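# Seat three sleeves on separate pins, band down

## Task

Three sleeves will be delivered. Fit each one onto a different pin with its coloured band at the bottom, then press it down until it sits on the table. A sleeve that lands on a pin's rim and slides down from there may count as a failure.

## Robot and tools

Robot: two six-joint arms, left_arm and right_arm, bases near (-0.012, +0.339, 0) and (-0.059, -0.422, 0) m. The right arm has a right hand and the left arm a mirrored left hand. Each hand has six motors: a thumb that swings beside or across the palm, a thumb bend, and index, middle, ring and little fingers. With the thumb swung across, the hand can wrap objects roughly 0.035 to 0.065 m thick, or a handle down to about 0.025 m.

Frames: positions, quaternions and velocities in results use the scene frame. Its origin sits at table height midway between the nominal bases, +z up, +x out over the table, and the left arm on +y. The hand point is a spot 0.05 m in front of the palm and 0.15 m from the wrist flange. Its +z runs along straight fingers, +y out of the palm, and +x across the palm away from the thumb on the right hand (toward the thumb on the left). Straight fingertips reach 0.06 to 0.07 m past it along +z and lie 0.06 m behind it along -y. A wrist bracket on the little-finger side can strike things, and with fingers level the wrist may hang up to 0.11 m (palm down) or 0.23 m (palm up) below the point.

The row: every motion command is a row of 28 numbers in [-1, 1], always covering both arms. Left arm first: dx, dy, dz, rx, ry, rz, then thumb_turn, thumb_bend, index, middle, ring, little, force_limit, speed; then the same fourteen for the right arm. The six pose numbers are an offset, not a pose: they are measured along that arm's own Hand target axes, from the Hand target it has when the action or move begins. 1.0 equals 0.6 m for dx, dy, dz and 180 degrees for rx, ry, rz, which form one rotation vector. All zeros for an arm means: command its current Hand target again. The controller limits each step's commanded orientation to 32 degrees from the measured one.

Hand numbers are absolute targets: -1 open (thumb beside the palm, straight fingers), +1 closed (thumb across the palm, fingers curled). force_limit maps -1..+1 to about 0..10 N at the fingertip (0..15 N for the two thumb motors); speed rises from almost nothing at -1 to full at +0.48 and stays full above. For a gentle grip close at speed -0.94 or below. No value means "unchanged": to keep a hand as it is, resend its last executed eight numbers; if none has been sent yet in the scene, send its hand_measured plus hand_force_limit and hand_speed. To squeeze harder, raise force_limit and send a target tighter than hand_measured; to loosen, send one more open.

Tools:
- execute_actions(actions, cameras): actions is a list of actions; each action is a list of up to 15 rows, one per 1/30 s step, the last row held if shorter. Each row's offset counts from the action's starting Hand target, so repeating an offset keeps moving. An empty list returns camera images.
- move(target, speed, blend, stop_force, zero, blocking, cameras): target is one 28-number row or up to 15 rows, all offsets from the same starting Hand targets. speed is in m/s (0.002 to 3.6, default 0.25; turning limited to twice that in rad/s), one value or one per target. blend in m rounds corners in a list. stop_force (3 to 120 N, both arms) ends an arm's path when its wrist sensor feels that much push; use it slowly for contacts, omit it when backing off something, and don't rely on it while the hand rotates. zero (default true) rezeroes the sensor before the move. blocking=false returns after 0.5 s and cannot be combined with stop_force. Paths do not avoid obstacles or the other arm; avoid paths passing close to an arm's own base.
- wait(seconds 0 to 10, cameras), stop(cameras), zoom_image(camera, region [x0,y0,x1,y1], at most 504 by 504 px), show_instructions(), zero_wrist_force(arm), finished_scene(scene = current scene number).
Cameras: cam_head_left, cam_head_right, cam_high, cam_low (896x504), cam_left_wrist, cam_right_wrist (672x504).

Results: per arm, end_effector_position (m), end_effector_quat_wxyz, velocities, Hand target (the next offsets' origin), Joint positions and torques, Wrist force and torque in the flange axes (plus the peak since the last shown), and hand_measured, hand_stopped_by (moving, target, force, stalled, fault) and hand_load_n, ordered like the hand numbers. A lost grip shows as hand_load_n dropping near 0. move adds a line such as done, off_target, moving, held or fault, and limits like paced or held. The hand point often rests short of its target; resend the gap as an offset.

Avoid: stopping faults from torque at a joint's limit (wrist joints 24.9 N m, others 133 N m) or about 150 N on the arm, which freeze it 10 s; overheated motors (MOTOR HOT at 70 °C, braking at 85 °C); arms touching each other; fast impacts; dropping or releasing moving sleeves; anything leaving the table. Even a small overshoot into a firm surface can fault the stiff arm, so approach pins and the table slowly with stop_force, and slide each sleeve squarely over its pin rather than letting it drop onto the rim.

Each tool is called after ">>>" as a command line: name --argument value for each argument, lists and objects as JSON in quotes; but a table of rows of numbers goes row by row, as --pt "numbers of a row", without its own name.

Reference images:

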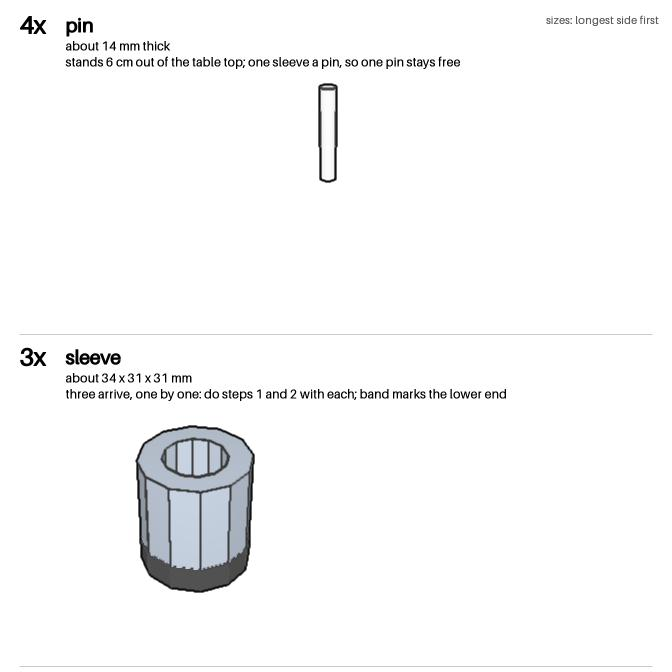

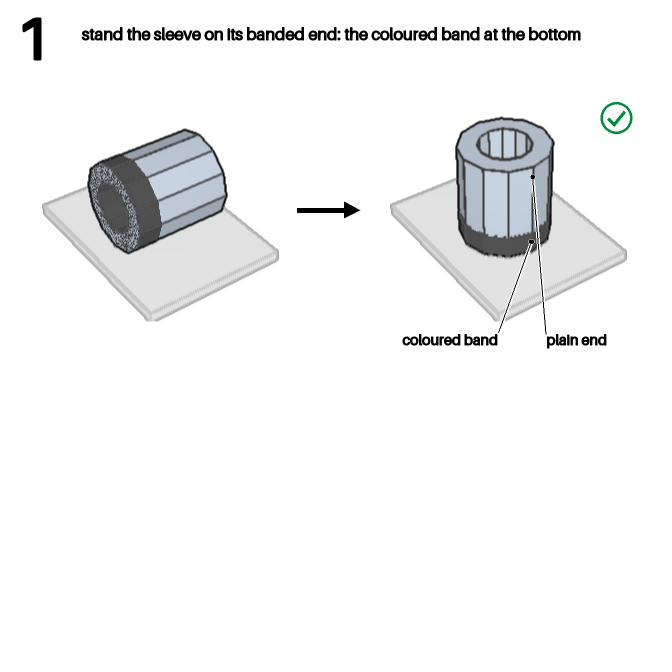

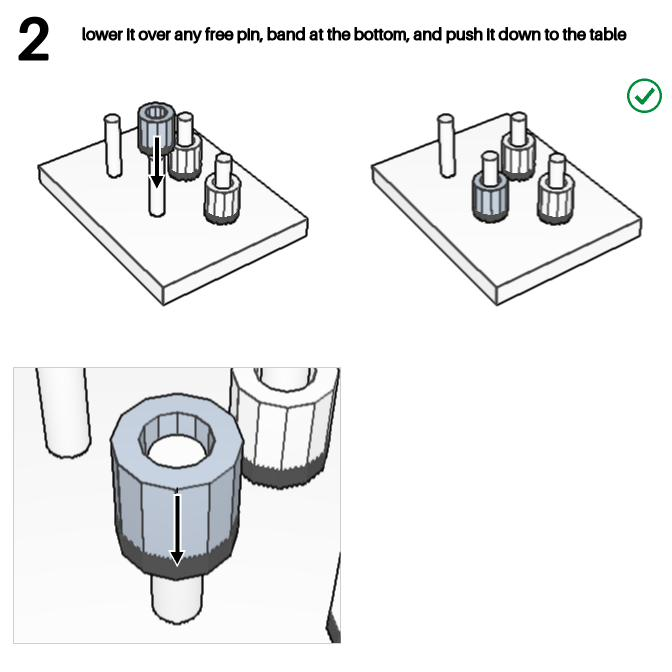

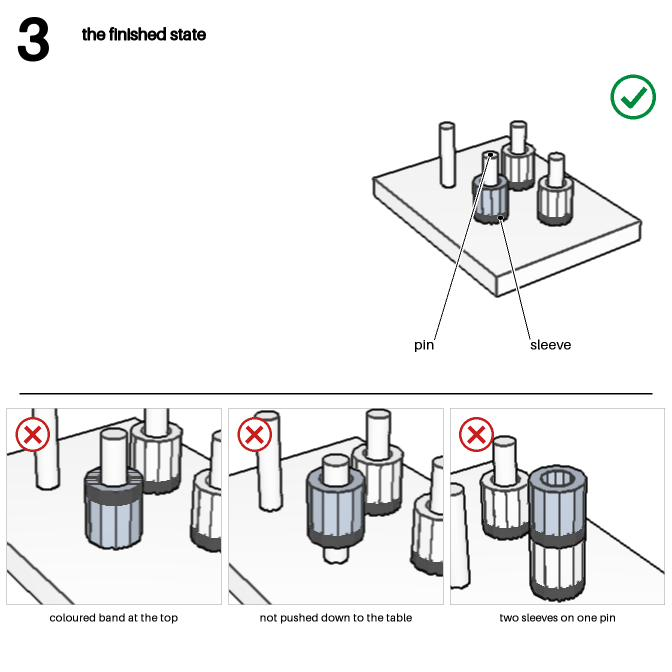

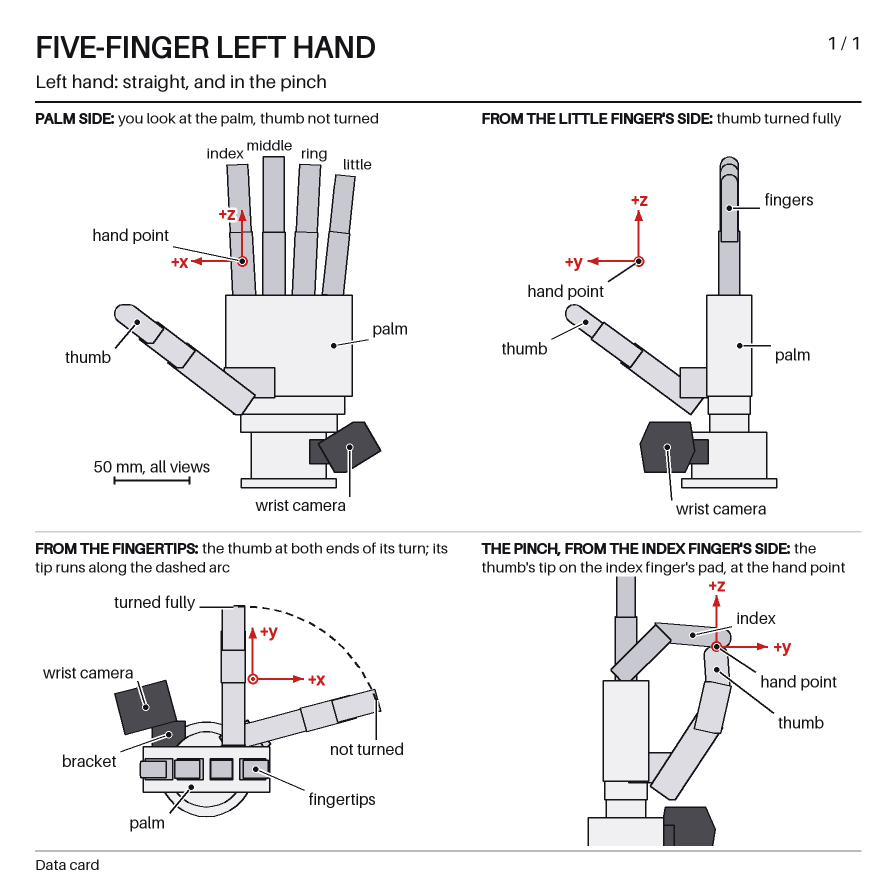

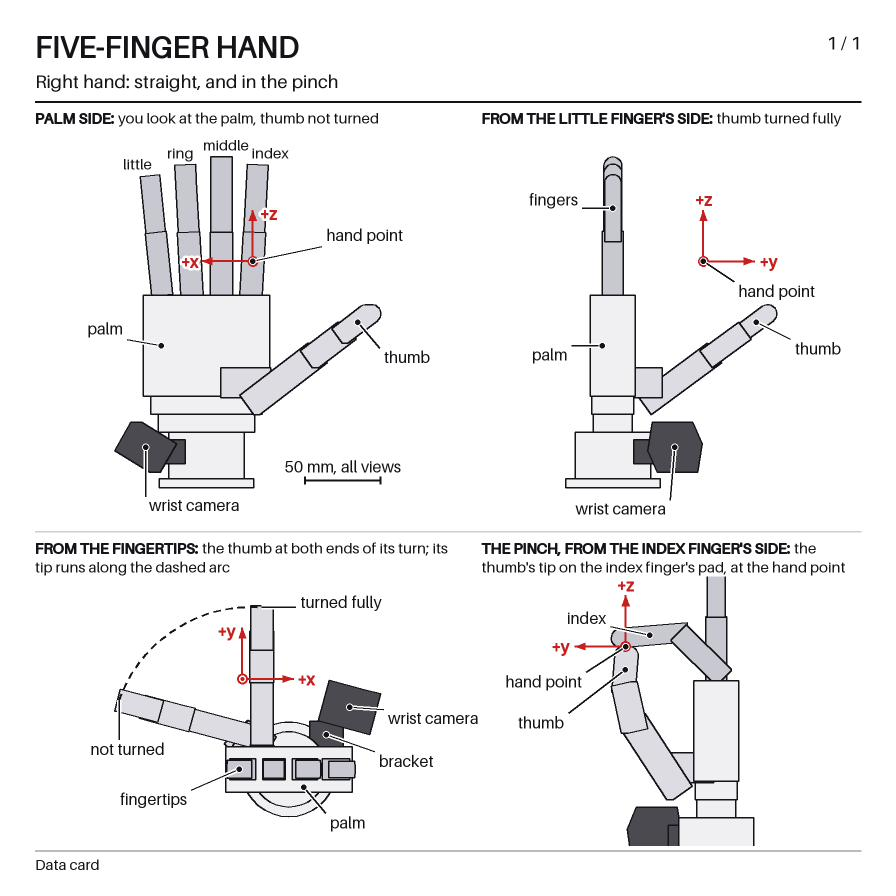

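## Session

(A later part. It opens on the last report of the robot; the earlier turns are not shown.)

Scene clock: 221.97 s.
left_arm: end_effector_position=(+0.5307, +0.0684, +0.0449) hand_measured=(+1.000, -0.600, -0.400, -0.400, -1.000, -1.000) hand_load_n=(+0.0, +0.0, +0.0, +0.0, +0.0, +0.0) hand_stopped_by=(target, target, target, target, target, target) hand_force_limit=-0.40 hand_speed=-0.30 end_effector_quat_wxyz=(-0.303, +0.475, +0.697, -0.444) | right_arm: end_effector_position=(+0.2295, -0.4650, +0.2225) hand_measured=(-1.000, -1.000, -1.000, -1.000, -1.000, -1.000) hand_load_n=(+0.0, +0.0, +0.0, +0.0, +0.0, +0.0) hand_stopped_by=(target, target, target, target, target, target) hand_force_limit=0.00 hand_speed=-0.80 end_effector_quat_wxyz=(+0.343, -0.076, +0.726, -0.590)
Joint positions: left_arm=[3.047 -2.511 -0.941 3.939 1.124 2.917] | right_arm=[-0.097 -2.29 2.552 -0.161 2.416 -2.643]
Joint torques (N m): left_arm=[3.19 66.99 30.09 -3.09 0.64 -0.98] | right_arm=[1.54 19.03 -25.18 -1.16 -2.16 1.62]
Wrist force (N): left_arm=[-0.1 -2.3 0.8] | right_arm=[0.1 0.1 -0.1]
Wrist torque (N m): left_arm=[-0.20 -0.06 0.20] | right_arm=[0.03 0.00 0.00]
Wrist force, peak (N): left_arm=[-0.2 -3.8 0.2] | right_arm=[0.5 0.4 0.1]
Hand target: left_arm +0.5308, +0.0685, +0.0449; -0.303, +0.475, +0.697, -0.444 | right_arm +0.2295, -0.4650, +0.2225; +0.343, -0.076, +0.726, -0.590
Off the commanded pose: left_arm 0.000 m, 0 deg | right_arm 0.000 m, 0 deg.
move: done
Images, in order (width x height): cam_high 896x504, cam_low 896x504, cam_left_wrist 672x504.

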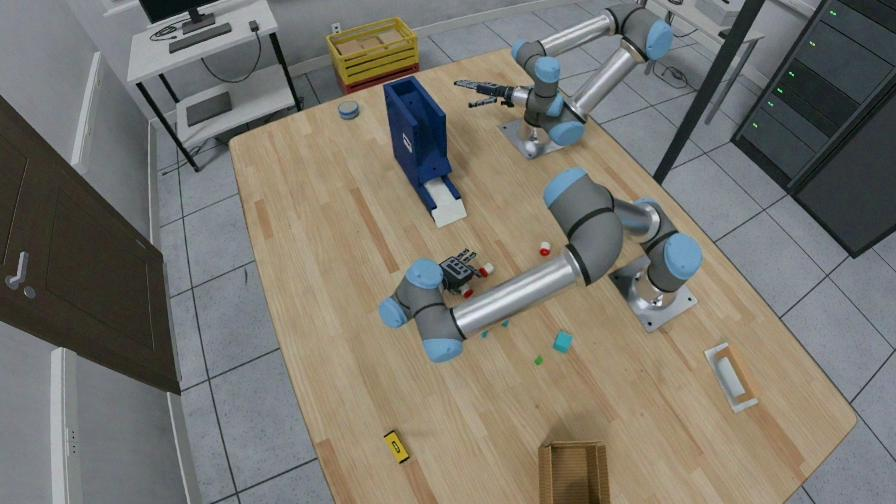

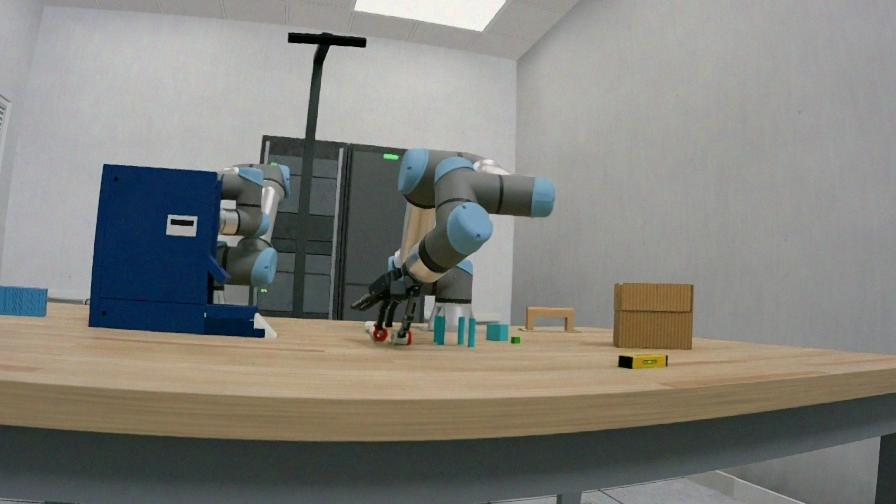

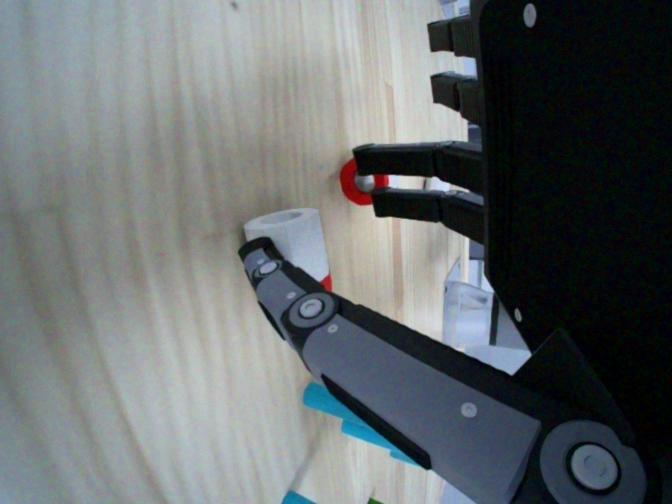

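>>> zoom_image --camera "cam_high" --region '[430, 240, 500, 310]'

Scaled by 7.200 from the camera's 896x504 image, which has a finer 1280x720 frame.

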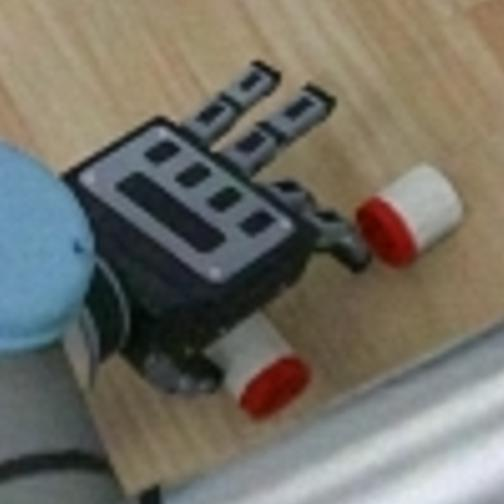

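>>> move --target '[0.0087,0.0187,0.0087,0,0,0,1,-0.6,-0.4,-0.4,-1,-1,-0.4,-0.3,0,0,0,0,0,0,-1,-1,-1,-1,-1,-1,0,-0.8]' --speed 0.03 --stop_force 4 --cameras '["cam_left_wrist","cam_low","cam_high"]'

>>> zoom_image --camera "cam_low" --region '[355, 295, 435, 350]'

>>> zoom_image --camera "cam_left_wrist" --region '[200, 150, 400, 300]'

Scene clock: 246.77 s.
left_arm: end_effector_position=(+0.5289, +0.0733, +0.0325) hand_measured=(+1.000, -0.600, -0.400, -0.400, -1.000, -1.000) hand_load_n=(+0.0, +0.0, +0.0, +0.0, +0.0, +0.0) hand_stopped_by=(target, target, target, target, target, target) hand_force_limit=-0.40 hand_speed=-0.30 end_effector_quat_wxyz=(-0.303, +0.475, +0.697, -0.444) | right_arm: end_effector_position=(+0.2295, -0.4650, +0.2225) hand_measured=(-1.000, -1.000, -1.000, -1.000, -1.000, -1.000) hand_load_n=(-0.5, +0.0, +0.0, +0.0, +0.0, +0.0) hand_stopped_by=(target, target, target, target, target, target) hand_force_limit=0.00 hand_speed=-0.80 end_effector_quat_wxyz=(+0.343, -0.076, +0.726, -0.590)
Joint positions: left_arm=[3.053 -2.514 -0.968 3.968 1.129 2.92] | right_arm=[-0.097 -2.29 2.552 -0.161 2.416 -2.643]
Joint torques (N m): left_arm=[-4.23 65.07 30.22 -3.02 -1.55 -1.99] | right_arm=[1.36 19.04 -25.8 -0.98 -2.18 1.72]
Wrist force (N): left_arm=[-0.1 -2.3 0.8] | right_arm=[-0.1 0.1 -0.1]
Wrist torque (N m): left_arm=[-0.22 -0.06 0.08] | right_arm=[0.02 0.02 0.00]
Wrist force, peak (N): left_arm=[-0.1 -2.8 0.8] | right_arm=[-0.4 0.5 0.0]
Hand target: left_arm +0.5289, +0.0733, +0.0326; -0.303, +0.475, +0.697, -0.444 | right_arm +0.2295, -0.4650, +0.2225; +0.343, -0.076, +0.726, -0.590
Off the commanded pose: left_arm 0.000 m, 0 deg | right_arm 0.000 m, 0 deg.
move: done
Images, in order (width x height): cam_high 896x504, cam_low 896x504, cam_left_wrist 672x504.

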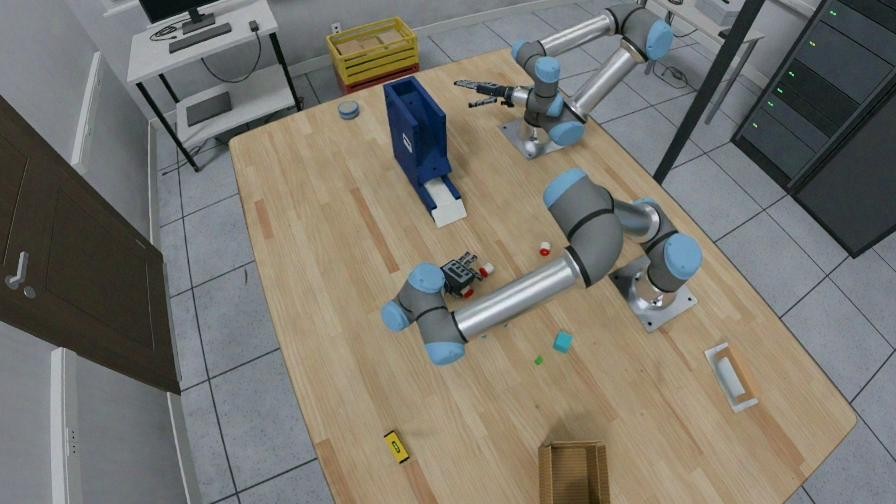

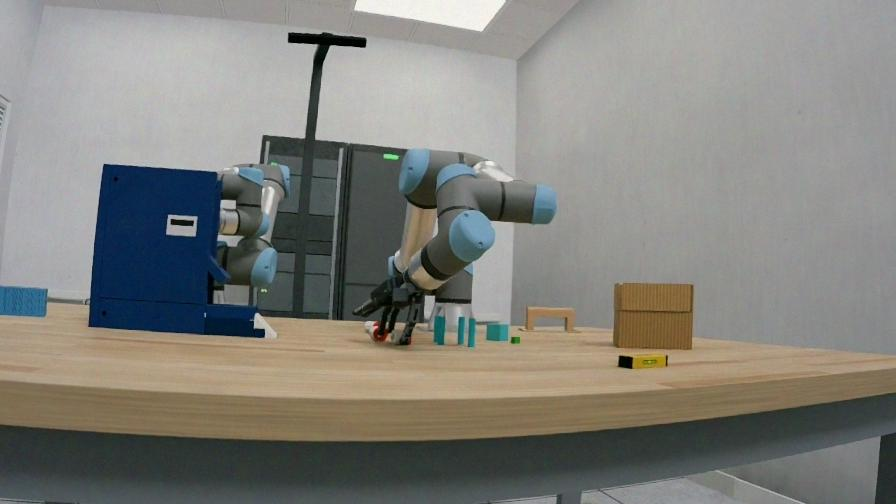

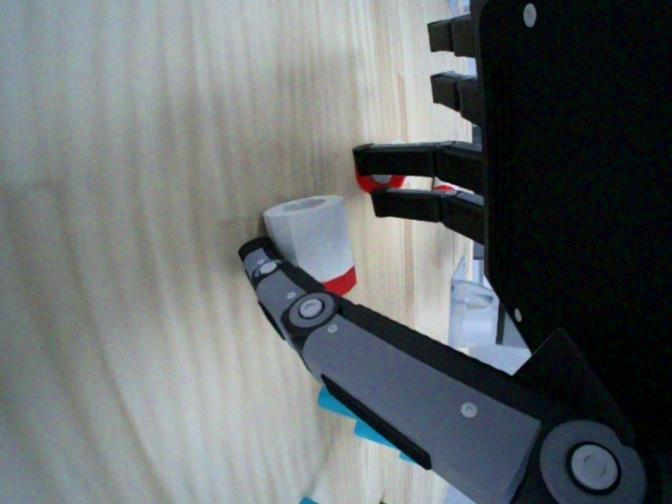

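Scaled by 6.300 from the camera's 896x504 image, which has a finer 1280x720 frame.

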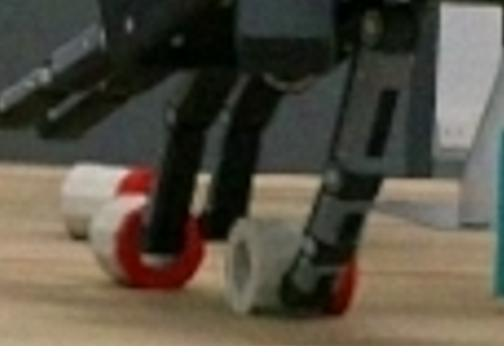

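Scaled by 2.520 from the camera's 672x504 image, which has a finer 960x720 frame.

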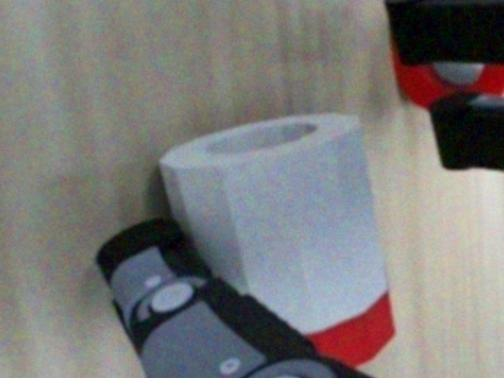

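>>> move --pt "0.005 0 0 0 0 0 1 -0.6 -0.4 -0.4 -1 -1 -0.4 -0.9 0 0 0 0 0 0 -1 -1 -1 -1 -1 -1 0 -0.8" --pt "0.005 0 0 0 0 0 1 -0.6 0 0 -1 -1 -0.4 -0.9 0 0 0 0 0 0 -1 -1 -1 -1 -1 -1 0 -0.8" --pt "0.005 0 0 0 0 0 1 0.3 0 0 -1 -1 -0.2 -0.93 0 0 0 0 0 0 -1 -1 -1 -1 -1 -1 0 -0.8" --speed 0.03 --cameras '["cam_left_wrist","cam_low"]'

>>> zoom_image --camera "cam_low" --region '[355, 295, 435, 350]'

Scene clock: 259.73 s.
left_arm: end_effector_position=(+0.5278, +0.0761, +0.0326) hand_measured=(+1.000, -0.510, +0.000, +0.000, -1.000, -1.000) hand_load_n=(+3.5, +6.0, +0.0, +7.5, +0.0, +0.0) hand_stopped_by=(target, force, target, target, target, target) hand_force_limit=-0.20 hand_speed=-0.93 end_effector_quat_wxyz=(-0.303, +0.475, +0.697, -0.444) | right_arm: end_effector_position=(+0.2295, -0.4650, +0.2225) hand_measured=(-1.000, -1.000, -1.000, -1.000, -1.000, -1.000) hand_load_n=(+0.0, +0.0, +0.0, +0.0, +0.0, +0.0) hand_stopped_by=(target, target, target, target, target, target) hand_force_limit=0.00 hand_speed=-0.80 end_effector_quat_wxyz=(+0.343, -0.076, +0.726, -0.590)
Joint positions: left_arm=[3.057 -2.509 -0.978 3.972 1.132 2.922] | right_arm=[-0.097 -2.29 2.552 -0.161 2.416 -2.643]
Joint torques (N m): left_arm=[-1.99 43.32 29.73 -2.45 -1.14 -1.89] | right_arm=[1.79 18.74 -25.34 -0.78 -2.18 1.78]
Wrist force (N): left_arm=[-0.3 -2.0 0.9] | right_arm=[0.0 0.1 0.0]
Wrist torque (N m): left_arm=[-0.19 -0.02 0.06] | right_arm=[0.02 0.01 -0.01]
Wrist force, peak (N): left_arm=[-0.2 -2.6 0.8] | right_arm=[0.2 0.5 0.2]
Hand target: left_arm +0.5278, +0.0761, +0.0326; -0.303, +0.475, +0.697, -0.444 | right_arm +0.2295, -0.4650, +0.2225; +0.343, -0.076, +0.726, -0.590
Off the commanded pose: left_arm 0.000 m, 0 deg | right_arm 0.000 m, 0 deg.
move: done
Images, in order (width x height): cam_low 896x504, cam_left_wrist 672x504.

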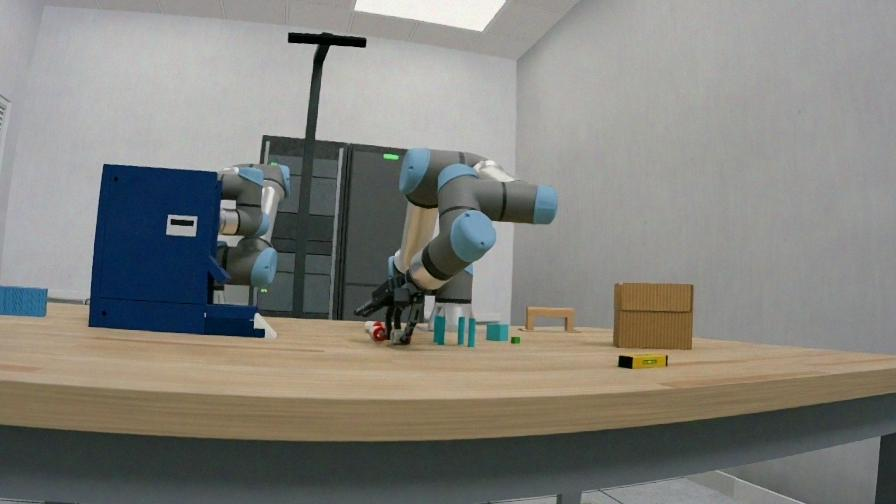

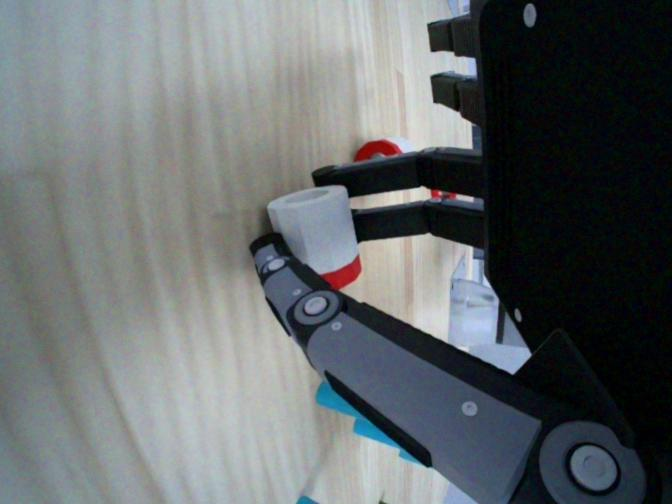

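Scaled by 6.300 from the camera's 896x504 image, which has a finer 1280x720 frame.

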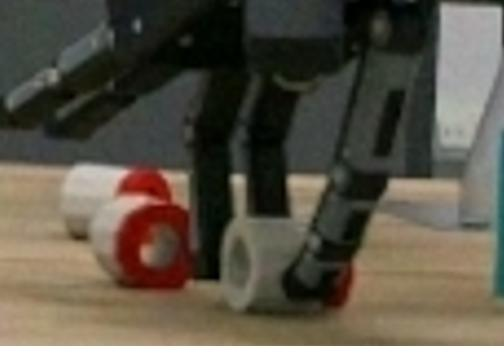

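>>> move --pt "0 0 0 0 0 0 1 -0.6 -0.3 -0.3 -1 -1 -0.4 -0.6 0 0 0 0 0 0 -1 -1 -1 -1 -1 -1 0 -0.8" --pt "0.0108 0 0 0 0 0 1 -0.6 -0.3 -0.3 -1 -1 -0.4 -0.6 0 0 0 0 0 0 -1 -1 -1 -1 -1 -1 0 -0.8" --pt "0.0108 0 0 0 0 0 1 -0.6 0 0 -1 -1 -0.4 -0.9 0 0 0 0 0 0 -1 -1 -1 -1 -1 -1 0 -0.8" --pt "0.0108 0 0 0 0 0 1 0.3 0 0 -1 -1 -0.2 -0.93 0 0 0 0 0 0 -1 -1 -1 -1 -1 -1 0 -0.8" --speed 0.03 --cameras '["cam_left_wrist","cam_low"]'

>>> zoom_image --camera "cam_low" --region '[355, 295, 435, 350]'

>>> zoom_image --camera "cam_left_wrist" --region '[230, 140, 430, 290]'

Scene clock: 268.10 s.
left_arm: end_effector_position=(+0.5254, +0.0822, +0.0326) hand_measured=(+1.000, -0.522, +0.000, +0.000, -1.000, -1.000) hand_load_n=(+4.0, +6.0, +0.0, +7.0, +0.0, +0.0) hand_stopped_by=(target, force, target, target, target, target) hand_force_limit=-0.20 hand_speed=-0.93 end_effector_quat_wxyz=(-0.303, +0.475, +0.697, -0.444) | right_arm: end_effector_position=(+0.2295, -0.4650, +0.2225) hand_measured=(-1.000, -1.000, -1.000, -1.000, -1.000, -1.000) hand_load_n=(+0.0, +0.0, +0.0, +0.0, +0.0, +0.0) hand_stopped_by=(target, target, target, target, target, target) hand_force_limit=0.00 hand_speed=-0.80 end_effector_quat_wxyz=(+0.343, -0.076, +0.726, -0.590)
Joint positions: left_arm=[3.064 -2.499 -0.998 3.98 1.139 2.926] | right_arm=[-0.097 -2.29 2.552 -0.161 2.416 -2.643]
Joint torques (N m): left_arm=[-7.26 43.98 29.31 -2.92 -1.61 -1.92] | right_arm=[1.77 19.25 -25.37 -0.78 -2.17 1.68]
Wrist force (N): left_arm=[-0.1 -2.2 0.9] | right_arm=[0.0 0.0 0.0]
Wrist torque (N m): left_arm=[-0.22 -0.05 0.07] | right_arm=[-0.01 0.01 -0.01]
Wrist force, peak (N): left_arm=[-0.2 -2.5 0.8] | right_arm=[0.3 0.5 -0.2]
Hand target: left_arm +0.5254, +0.0822, +0.0326; -0.303, +0.475, +0.697, -0.444 | right_arm +0.2295, -0.4650, +0.2225; +0.343, -0.076, +0.726, -0.590
Off the commanded pose: left_arm 0.000 m, 0 deg | right_arm 0.000 m, 0 deg.
move: done
Images, in order (width x height): cam_low 896x504, cam_left_wrist 672x504.

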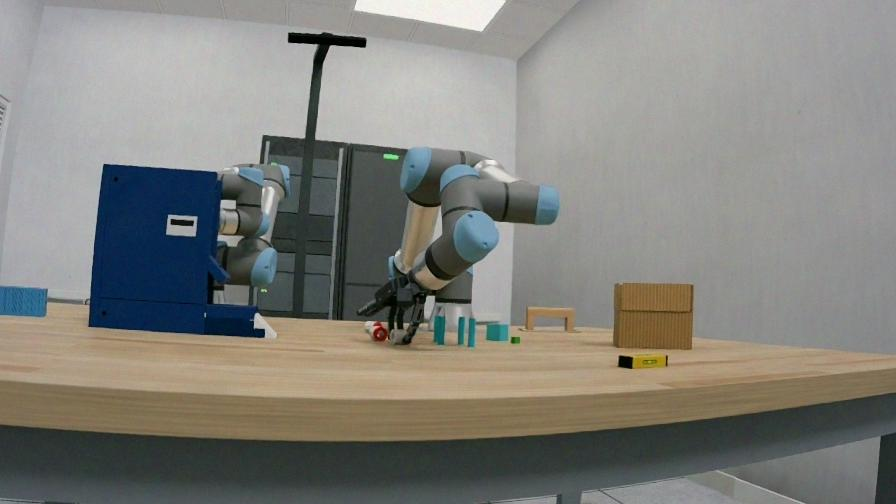

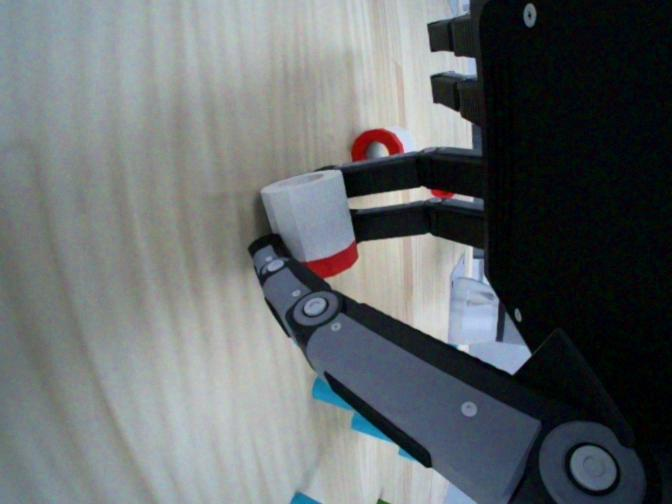

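Scaled by 6.300 from the camera's 896x504 image, which has a finer 1280x720 frame.

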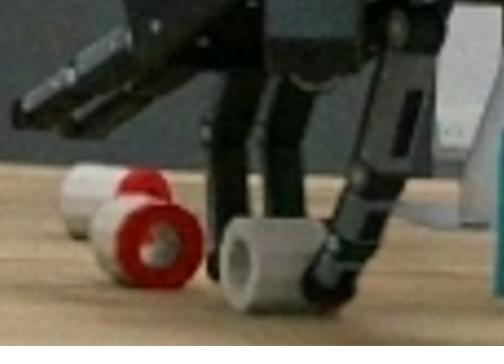

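Scaled by 2.520 from the camera's 672x504 image, which has a finer 960x720 frame.

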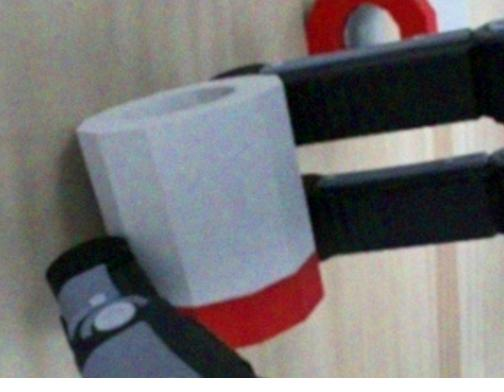

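>>> move --pt "0 -0.1964 -0.0916 0 0 0 1 0.3 0 0 -1 -1 -0.2 -0.93 0 0 0 0 0 0 -1 -1 -1 -1 -1 -1 0 -0.8" --pt "0.1362 -0.2494 -0.1252 0 -0.2113 0.4532 1 0.3 0 0 -1 -1 -0.2 -0.93 0 0 0 0 0 0 -1 -1 -1 -1 -1 -1 0 -0.8" --pt "0.2492 -0.144 -0.0757 0 -0.2113 0.4532 1 0.3 0 0 -1 -1 -0.2 -0.93 0 0 0 0 0 0 -1 -1 -1 -1 -1 -1 0 -0.8" --speed '[0.15,0.35,0.2]' --blend '[0.02,0.02,0]' --cameras '["cam_left_wrist","cam_low","cam_high"]'

>>> zoom_image --camera "cam_left_wrist" --region '[230, 140, 430, 290]'

>>> zoom_image --camera "cam_low" --region '[420, 280, 500, 355]'

>>> zoom_image --camera "cam_high" --region '[465, 285, 525, 345]'

Scene clock: 285.13 s.
left_arm: end_effector_position=(+0.4751, +0.2230, +0.1300) hand_measured=(+1.000, -0.520, +0.000, +0.000, -1.000, -1.000) hand_load_n=(+0.5, +0.0, +0.0, +0.0, +0.0, +0.0) hand_stopped_by=(target, force, target, target, target, target) hand_force_limit=-0.20 hand_speed=-0.93 end_effector_quat_wxyz=(+0.279, +0.650, +0.279, -0.650) | right_arm: end_effector_position=(+0.2295, -0.4650, +0.2225) hand_measured=(-1.000, -1.000, -1.000, -1.000, -1.000, -1.000) hand_load_n=(-0.5, +0.0, +0.0, +0.0, +0.0, +0.0) hand_stopped_by=(target, target, target, target, target, target) hand_force_limit=0.00 hand_speed=-0.80 end_effector_quat_wxyz=(+0.343, -0.076, +0.726, -0.590)
Joint positions: left_arm=[3.556 -2.304 -1.426 3.73 1.147 4.713] | right_arm=[-0.097 -2.29 2.552 -0.161 2.416 -2.643]
Joint torques (N m): left_arm=[1.25 54.32 21.81 -2.3 0.01 1.84] | right_arm=[1.82 18.31 -25.9 -0.57 -2.18 1.73]
Wrist force (N): left_arm=[-2.9 0.3 0.4] | right_arm=[0.0 0.2 -0.2]
Wrist torque (N m): left_arm=[-0.17 0.05 -0.13] | right_arm=[0.04 0.01 0.00]
Wrist force, peak (N): left_arm=[-3.9 1.0 0.7] | right_arm=[0.2 0.2 0.4]
Hand target: left_arm +0.4751, +0.2231, +0.1300; +0.279, +0.650, +0.279, -0.650 | right_arm +0.2295, -0.4650, +0.2225; +0.343, -0.076, +0.726, -0.590
Off the commanded pose: left_arm 0.000 m, 0 deg | right_arm 0.000 m, 0 deg.
move: done
Images, in order (width x height): cam_high 896x504, cam_low 896x504, cam_left_wrist 672x504.

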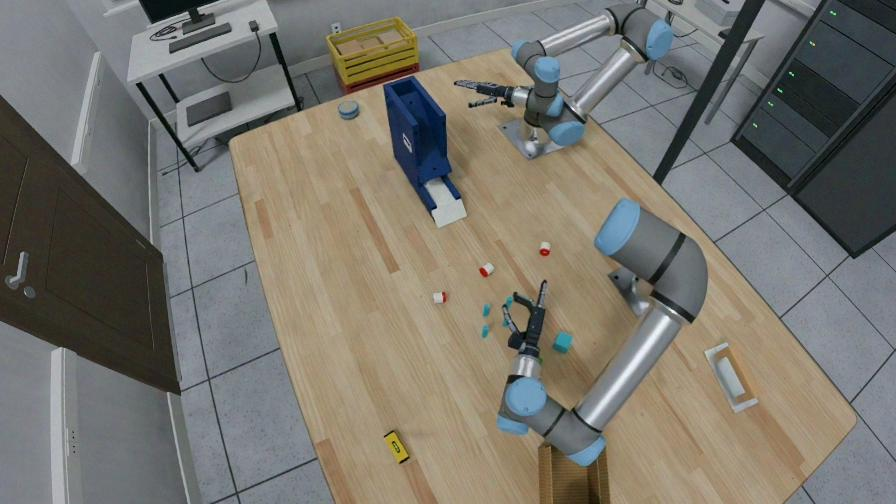

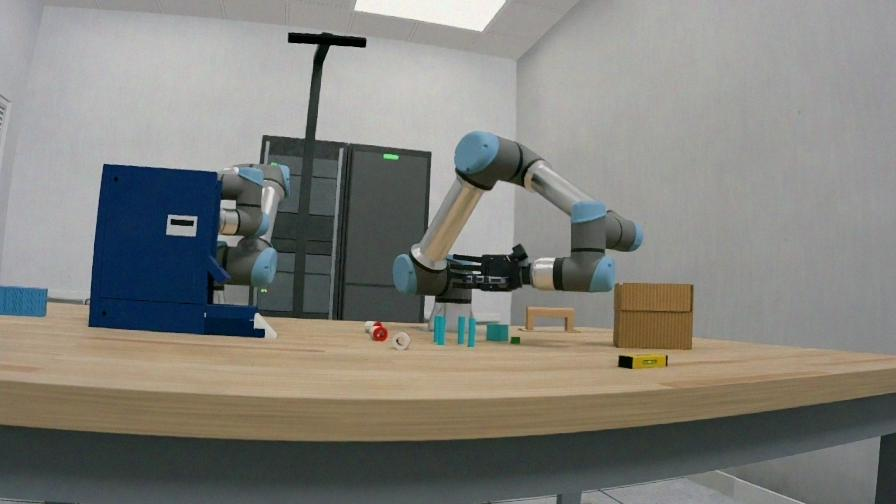

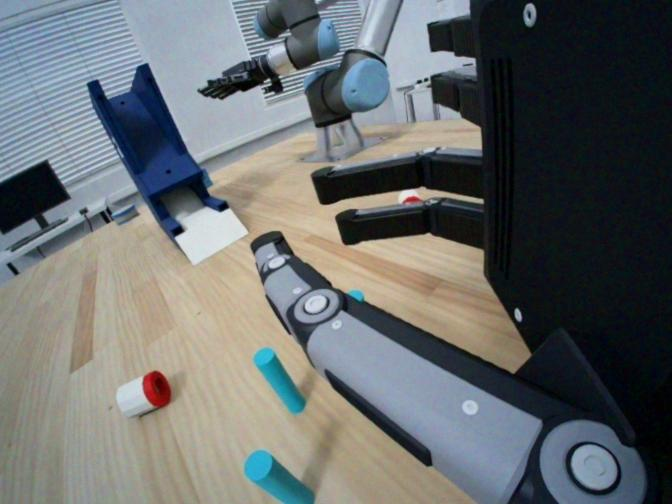

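Scaled by 2.520 from the camera's 672x504 image, which has a finer 960x720 frame.

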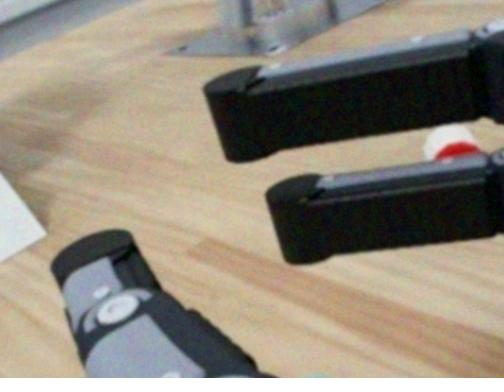

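Scaled by 6.300 from the camera's 896x504 image, which has a finer 1280x720 frame.

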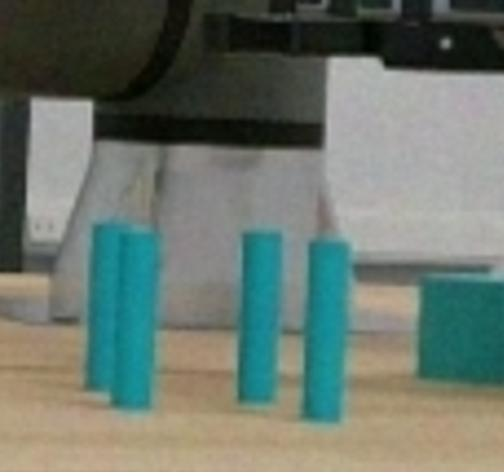

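Scaled by 8.400 from the camera's 896x504 image, which has a finer 1280x720 frame.

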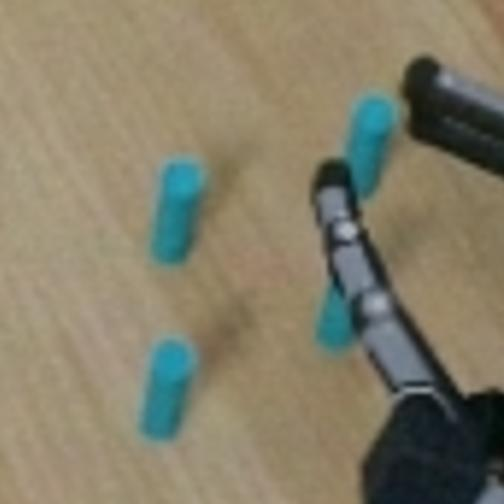

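>>> zoom_image --camera "cam_high" --region '[425, 280, 465, 320]'

>>> zoom_image --camera "cam_left_wrist" --region '[90, 340, 210, 430]'

>>> zoom_image --camera "cam_low" --region '[355, 305, 435, 360]'

Scaled by 12.600 from the camera's 896x504 image, which has a finer 1280x720 frame.

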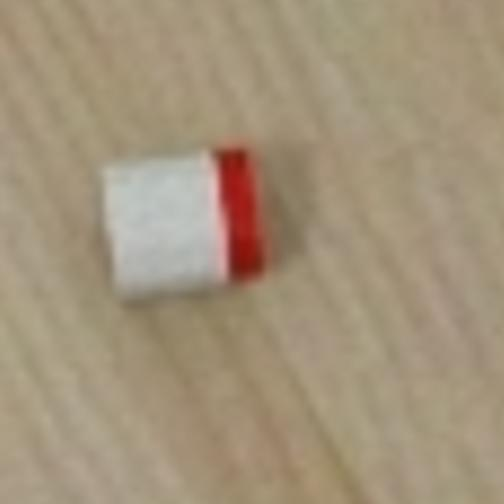

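Scaled by 4.200 from the camera's 672x504 image, which has a finer 960x720 frame.

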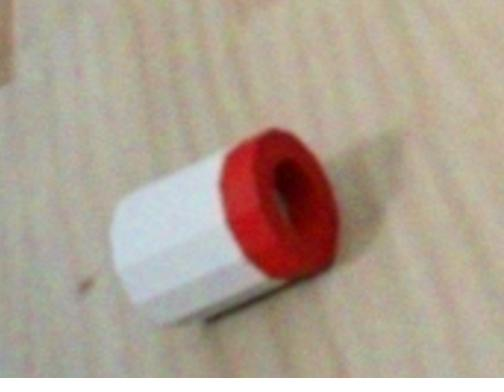

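Scaled by 6.300 from the camera's 896x504 image, which has a finer 1280x720 frame.

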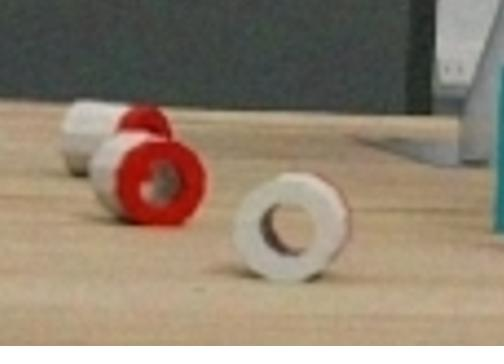

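>>> move --pt "-0.1167 0 0 0 0 0 1 -0.6 -0.4 -0.4 -1 -1 -0.4 -0.5 0 0 0 0 0 0 -1 -1 -1 -1 -1 -1 0 -0.8" --pt "-0.05 0.3212 0.065 -0.1932 0.0246 -0.5099 1 -0.6 -0.4 -0.4 -1 -1 -0.4 -0.5 0 0 0 0 0 0 -1 -1 -1 -1 -1 -1 0 -0.8" --speed '[0.2,0.35]' --blend '[0.03,0]' --cameras '["cam_left_wrist","cam_low","cam_high"]'

>>> zoom_image --camera "cam_left_wrist" --region '[150, 150, 350, 300]'

Scene clock: 349.17 s.
left_arm: end_effector_position=(+0.5879, +0.0620, +0.1600) hand_measured=(+1.000, -0.600, -0.400, -0.400, -1.000, -1.000) hand_load_n=(+0.0, +0.0, +0.0, +0.0, +0.0, -0.5) hand_stopped_by=(target, target, target, target, target, target) hand_force_limit=-0.40 hand_speed=-0.50 end_effector_quat_wxyz=(-0.112, +0.176, +0.825, -0.526) end_effector_velocity=(+0.000, -0.001, +0.001) end_effector_angular_velocity=(+0.002, +0.002, +0.001) | right_arm: end_effector_position=(+0.2295, -0.4650, +0.2225) hand_measured=(-1.000, -1.000, -1.000, -1.000, -1.000, -1.000) hand_load_n=(+0.0, +0.0, +0.0, +0.0, +0.0, +0.0) hand_stopped_by=(target, target, target, target, target, target) hand_force_limit=0.00 hand_speed=-0.80 end_effector_quat_wxyz=(+0.343, -0.076, +0.726, -0.590)
Joint positions: left_arm=[3.208 -2.221 -1.209 4.241 0.622 2.435] | right_arm=[-0.097 -2.29 2.552 -0.161 2.416 -2.643]
Joint velocities: left_arm=[-0.002 0.001 0.001 0 0 -0.005] | right_arm=[within noise]
Joint torques (N m): left_arm=[5.16 57.64 17.51 -0.11 -2.6 -2.13] | right_arm=[2.74 18.88 -25.76 0.05 -2.16 1.7]
Wrist force (N): left_arm=[-0.4 -2.5 0.8] | right_arm=[-0.1 0.2 0.0]
Wrist torque (N m): left_arm=[-0.21 -0.03 0.13] | right_arm=[0.03 0.02 -0.01]
Wrist force, peak (N): left_arm=[-4.1 -0.4 0.4] | right_arm=[0.4 0.5 -0.2]
Hand target: left_arm +0.5879, +0.0620, +0.1601; -0.112, +0.176, +0.825, -0.526 | right_arm +0.2295, -0.4650, +0.2225; +0.343, -0.076, +0.726, -0.590
Off the commanded pose: left_arm 0.000 m, 0 deg | right_arm 0.000 m, 0 deg.
move: done
Images, in order (width x height): cam_high 896x504, cam_low 896x504, cam_left_wrist 672x504.

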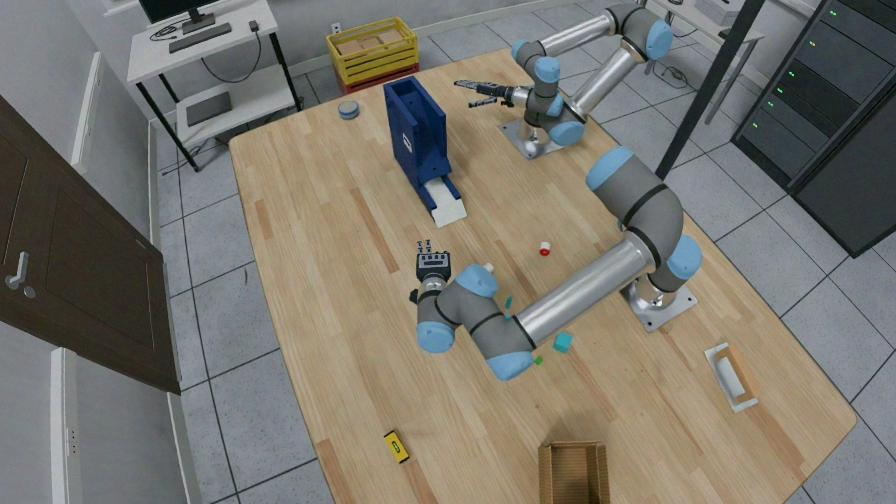

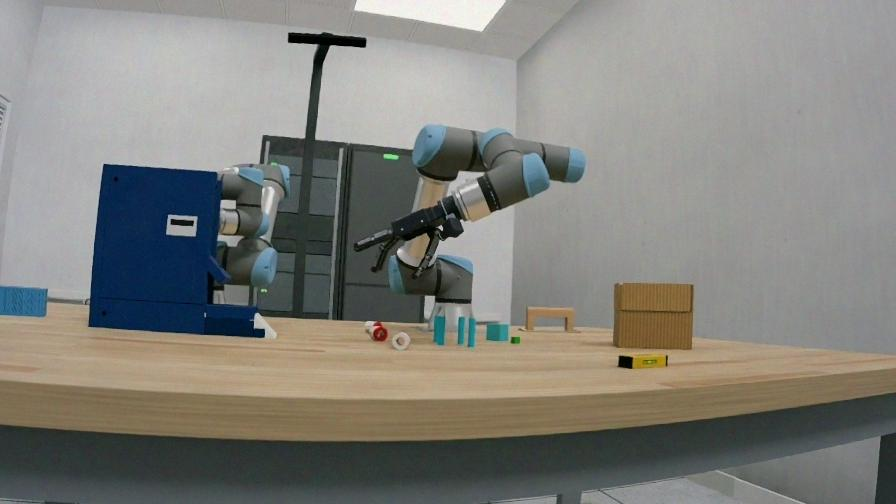

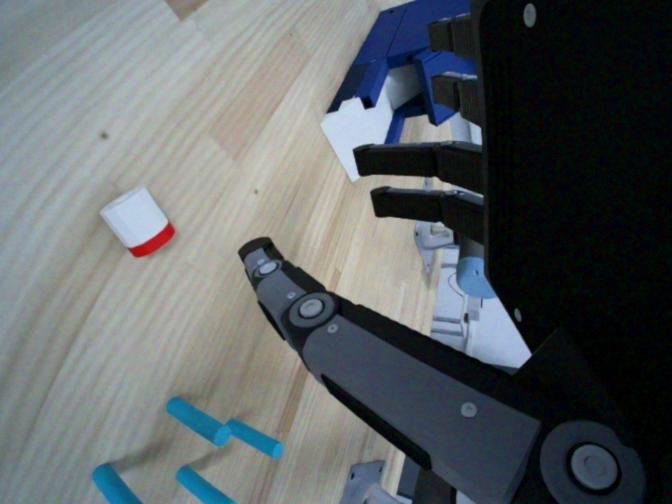

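Scaled by 2.520 from the camera's 672x504 image, which has a finer 960x720 frame.

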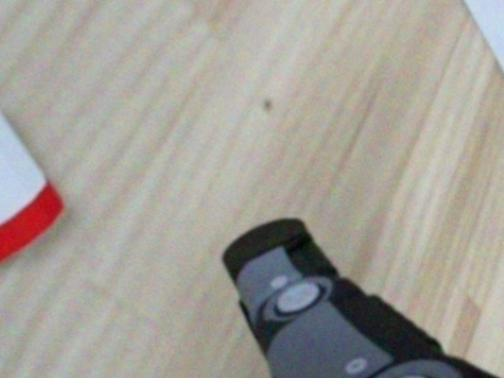

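>>> zoom_image --camera "cam_left_wrist" --region '[80, 160, 200, 280]'

Scaled by 4.200 from the camera's 672x504 image, which has a finer 960x720 frame.

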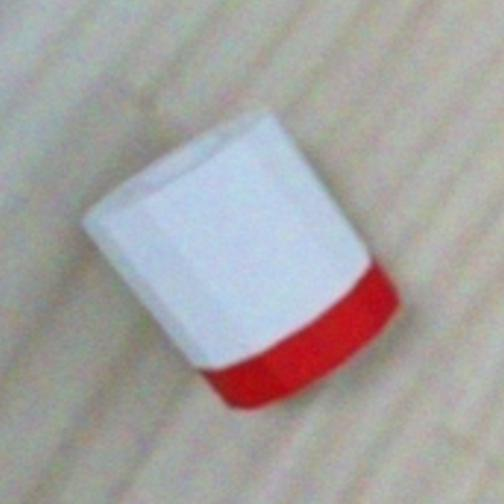

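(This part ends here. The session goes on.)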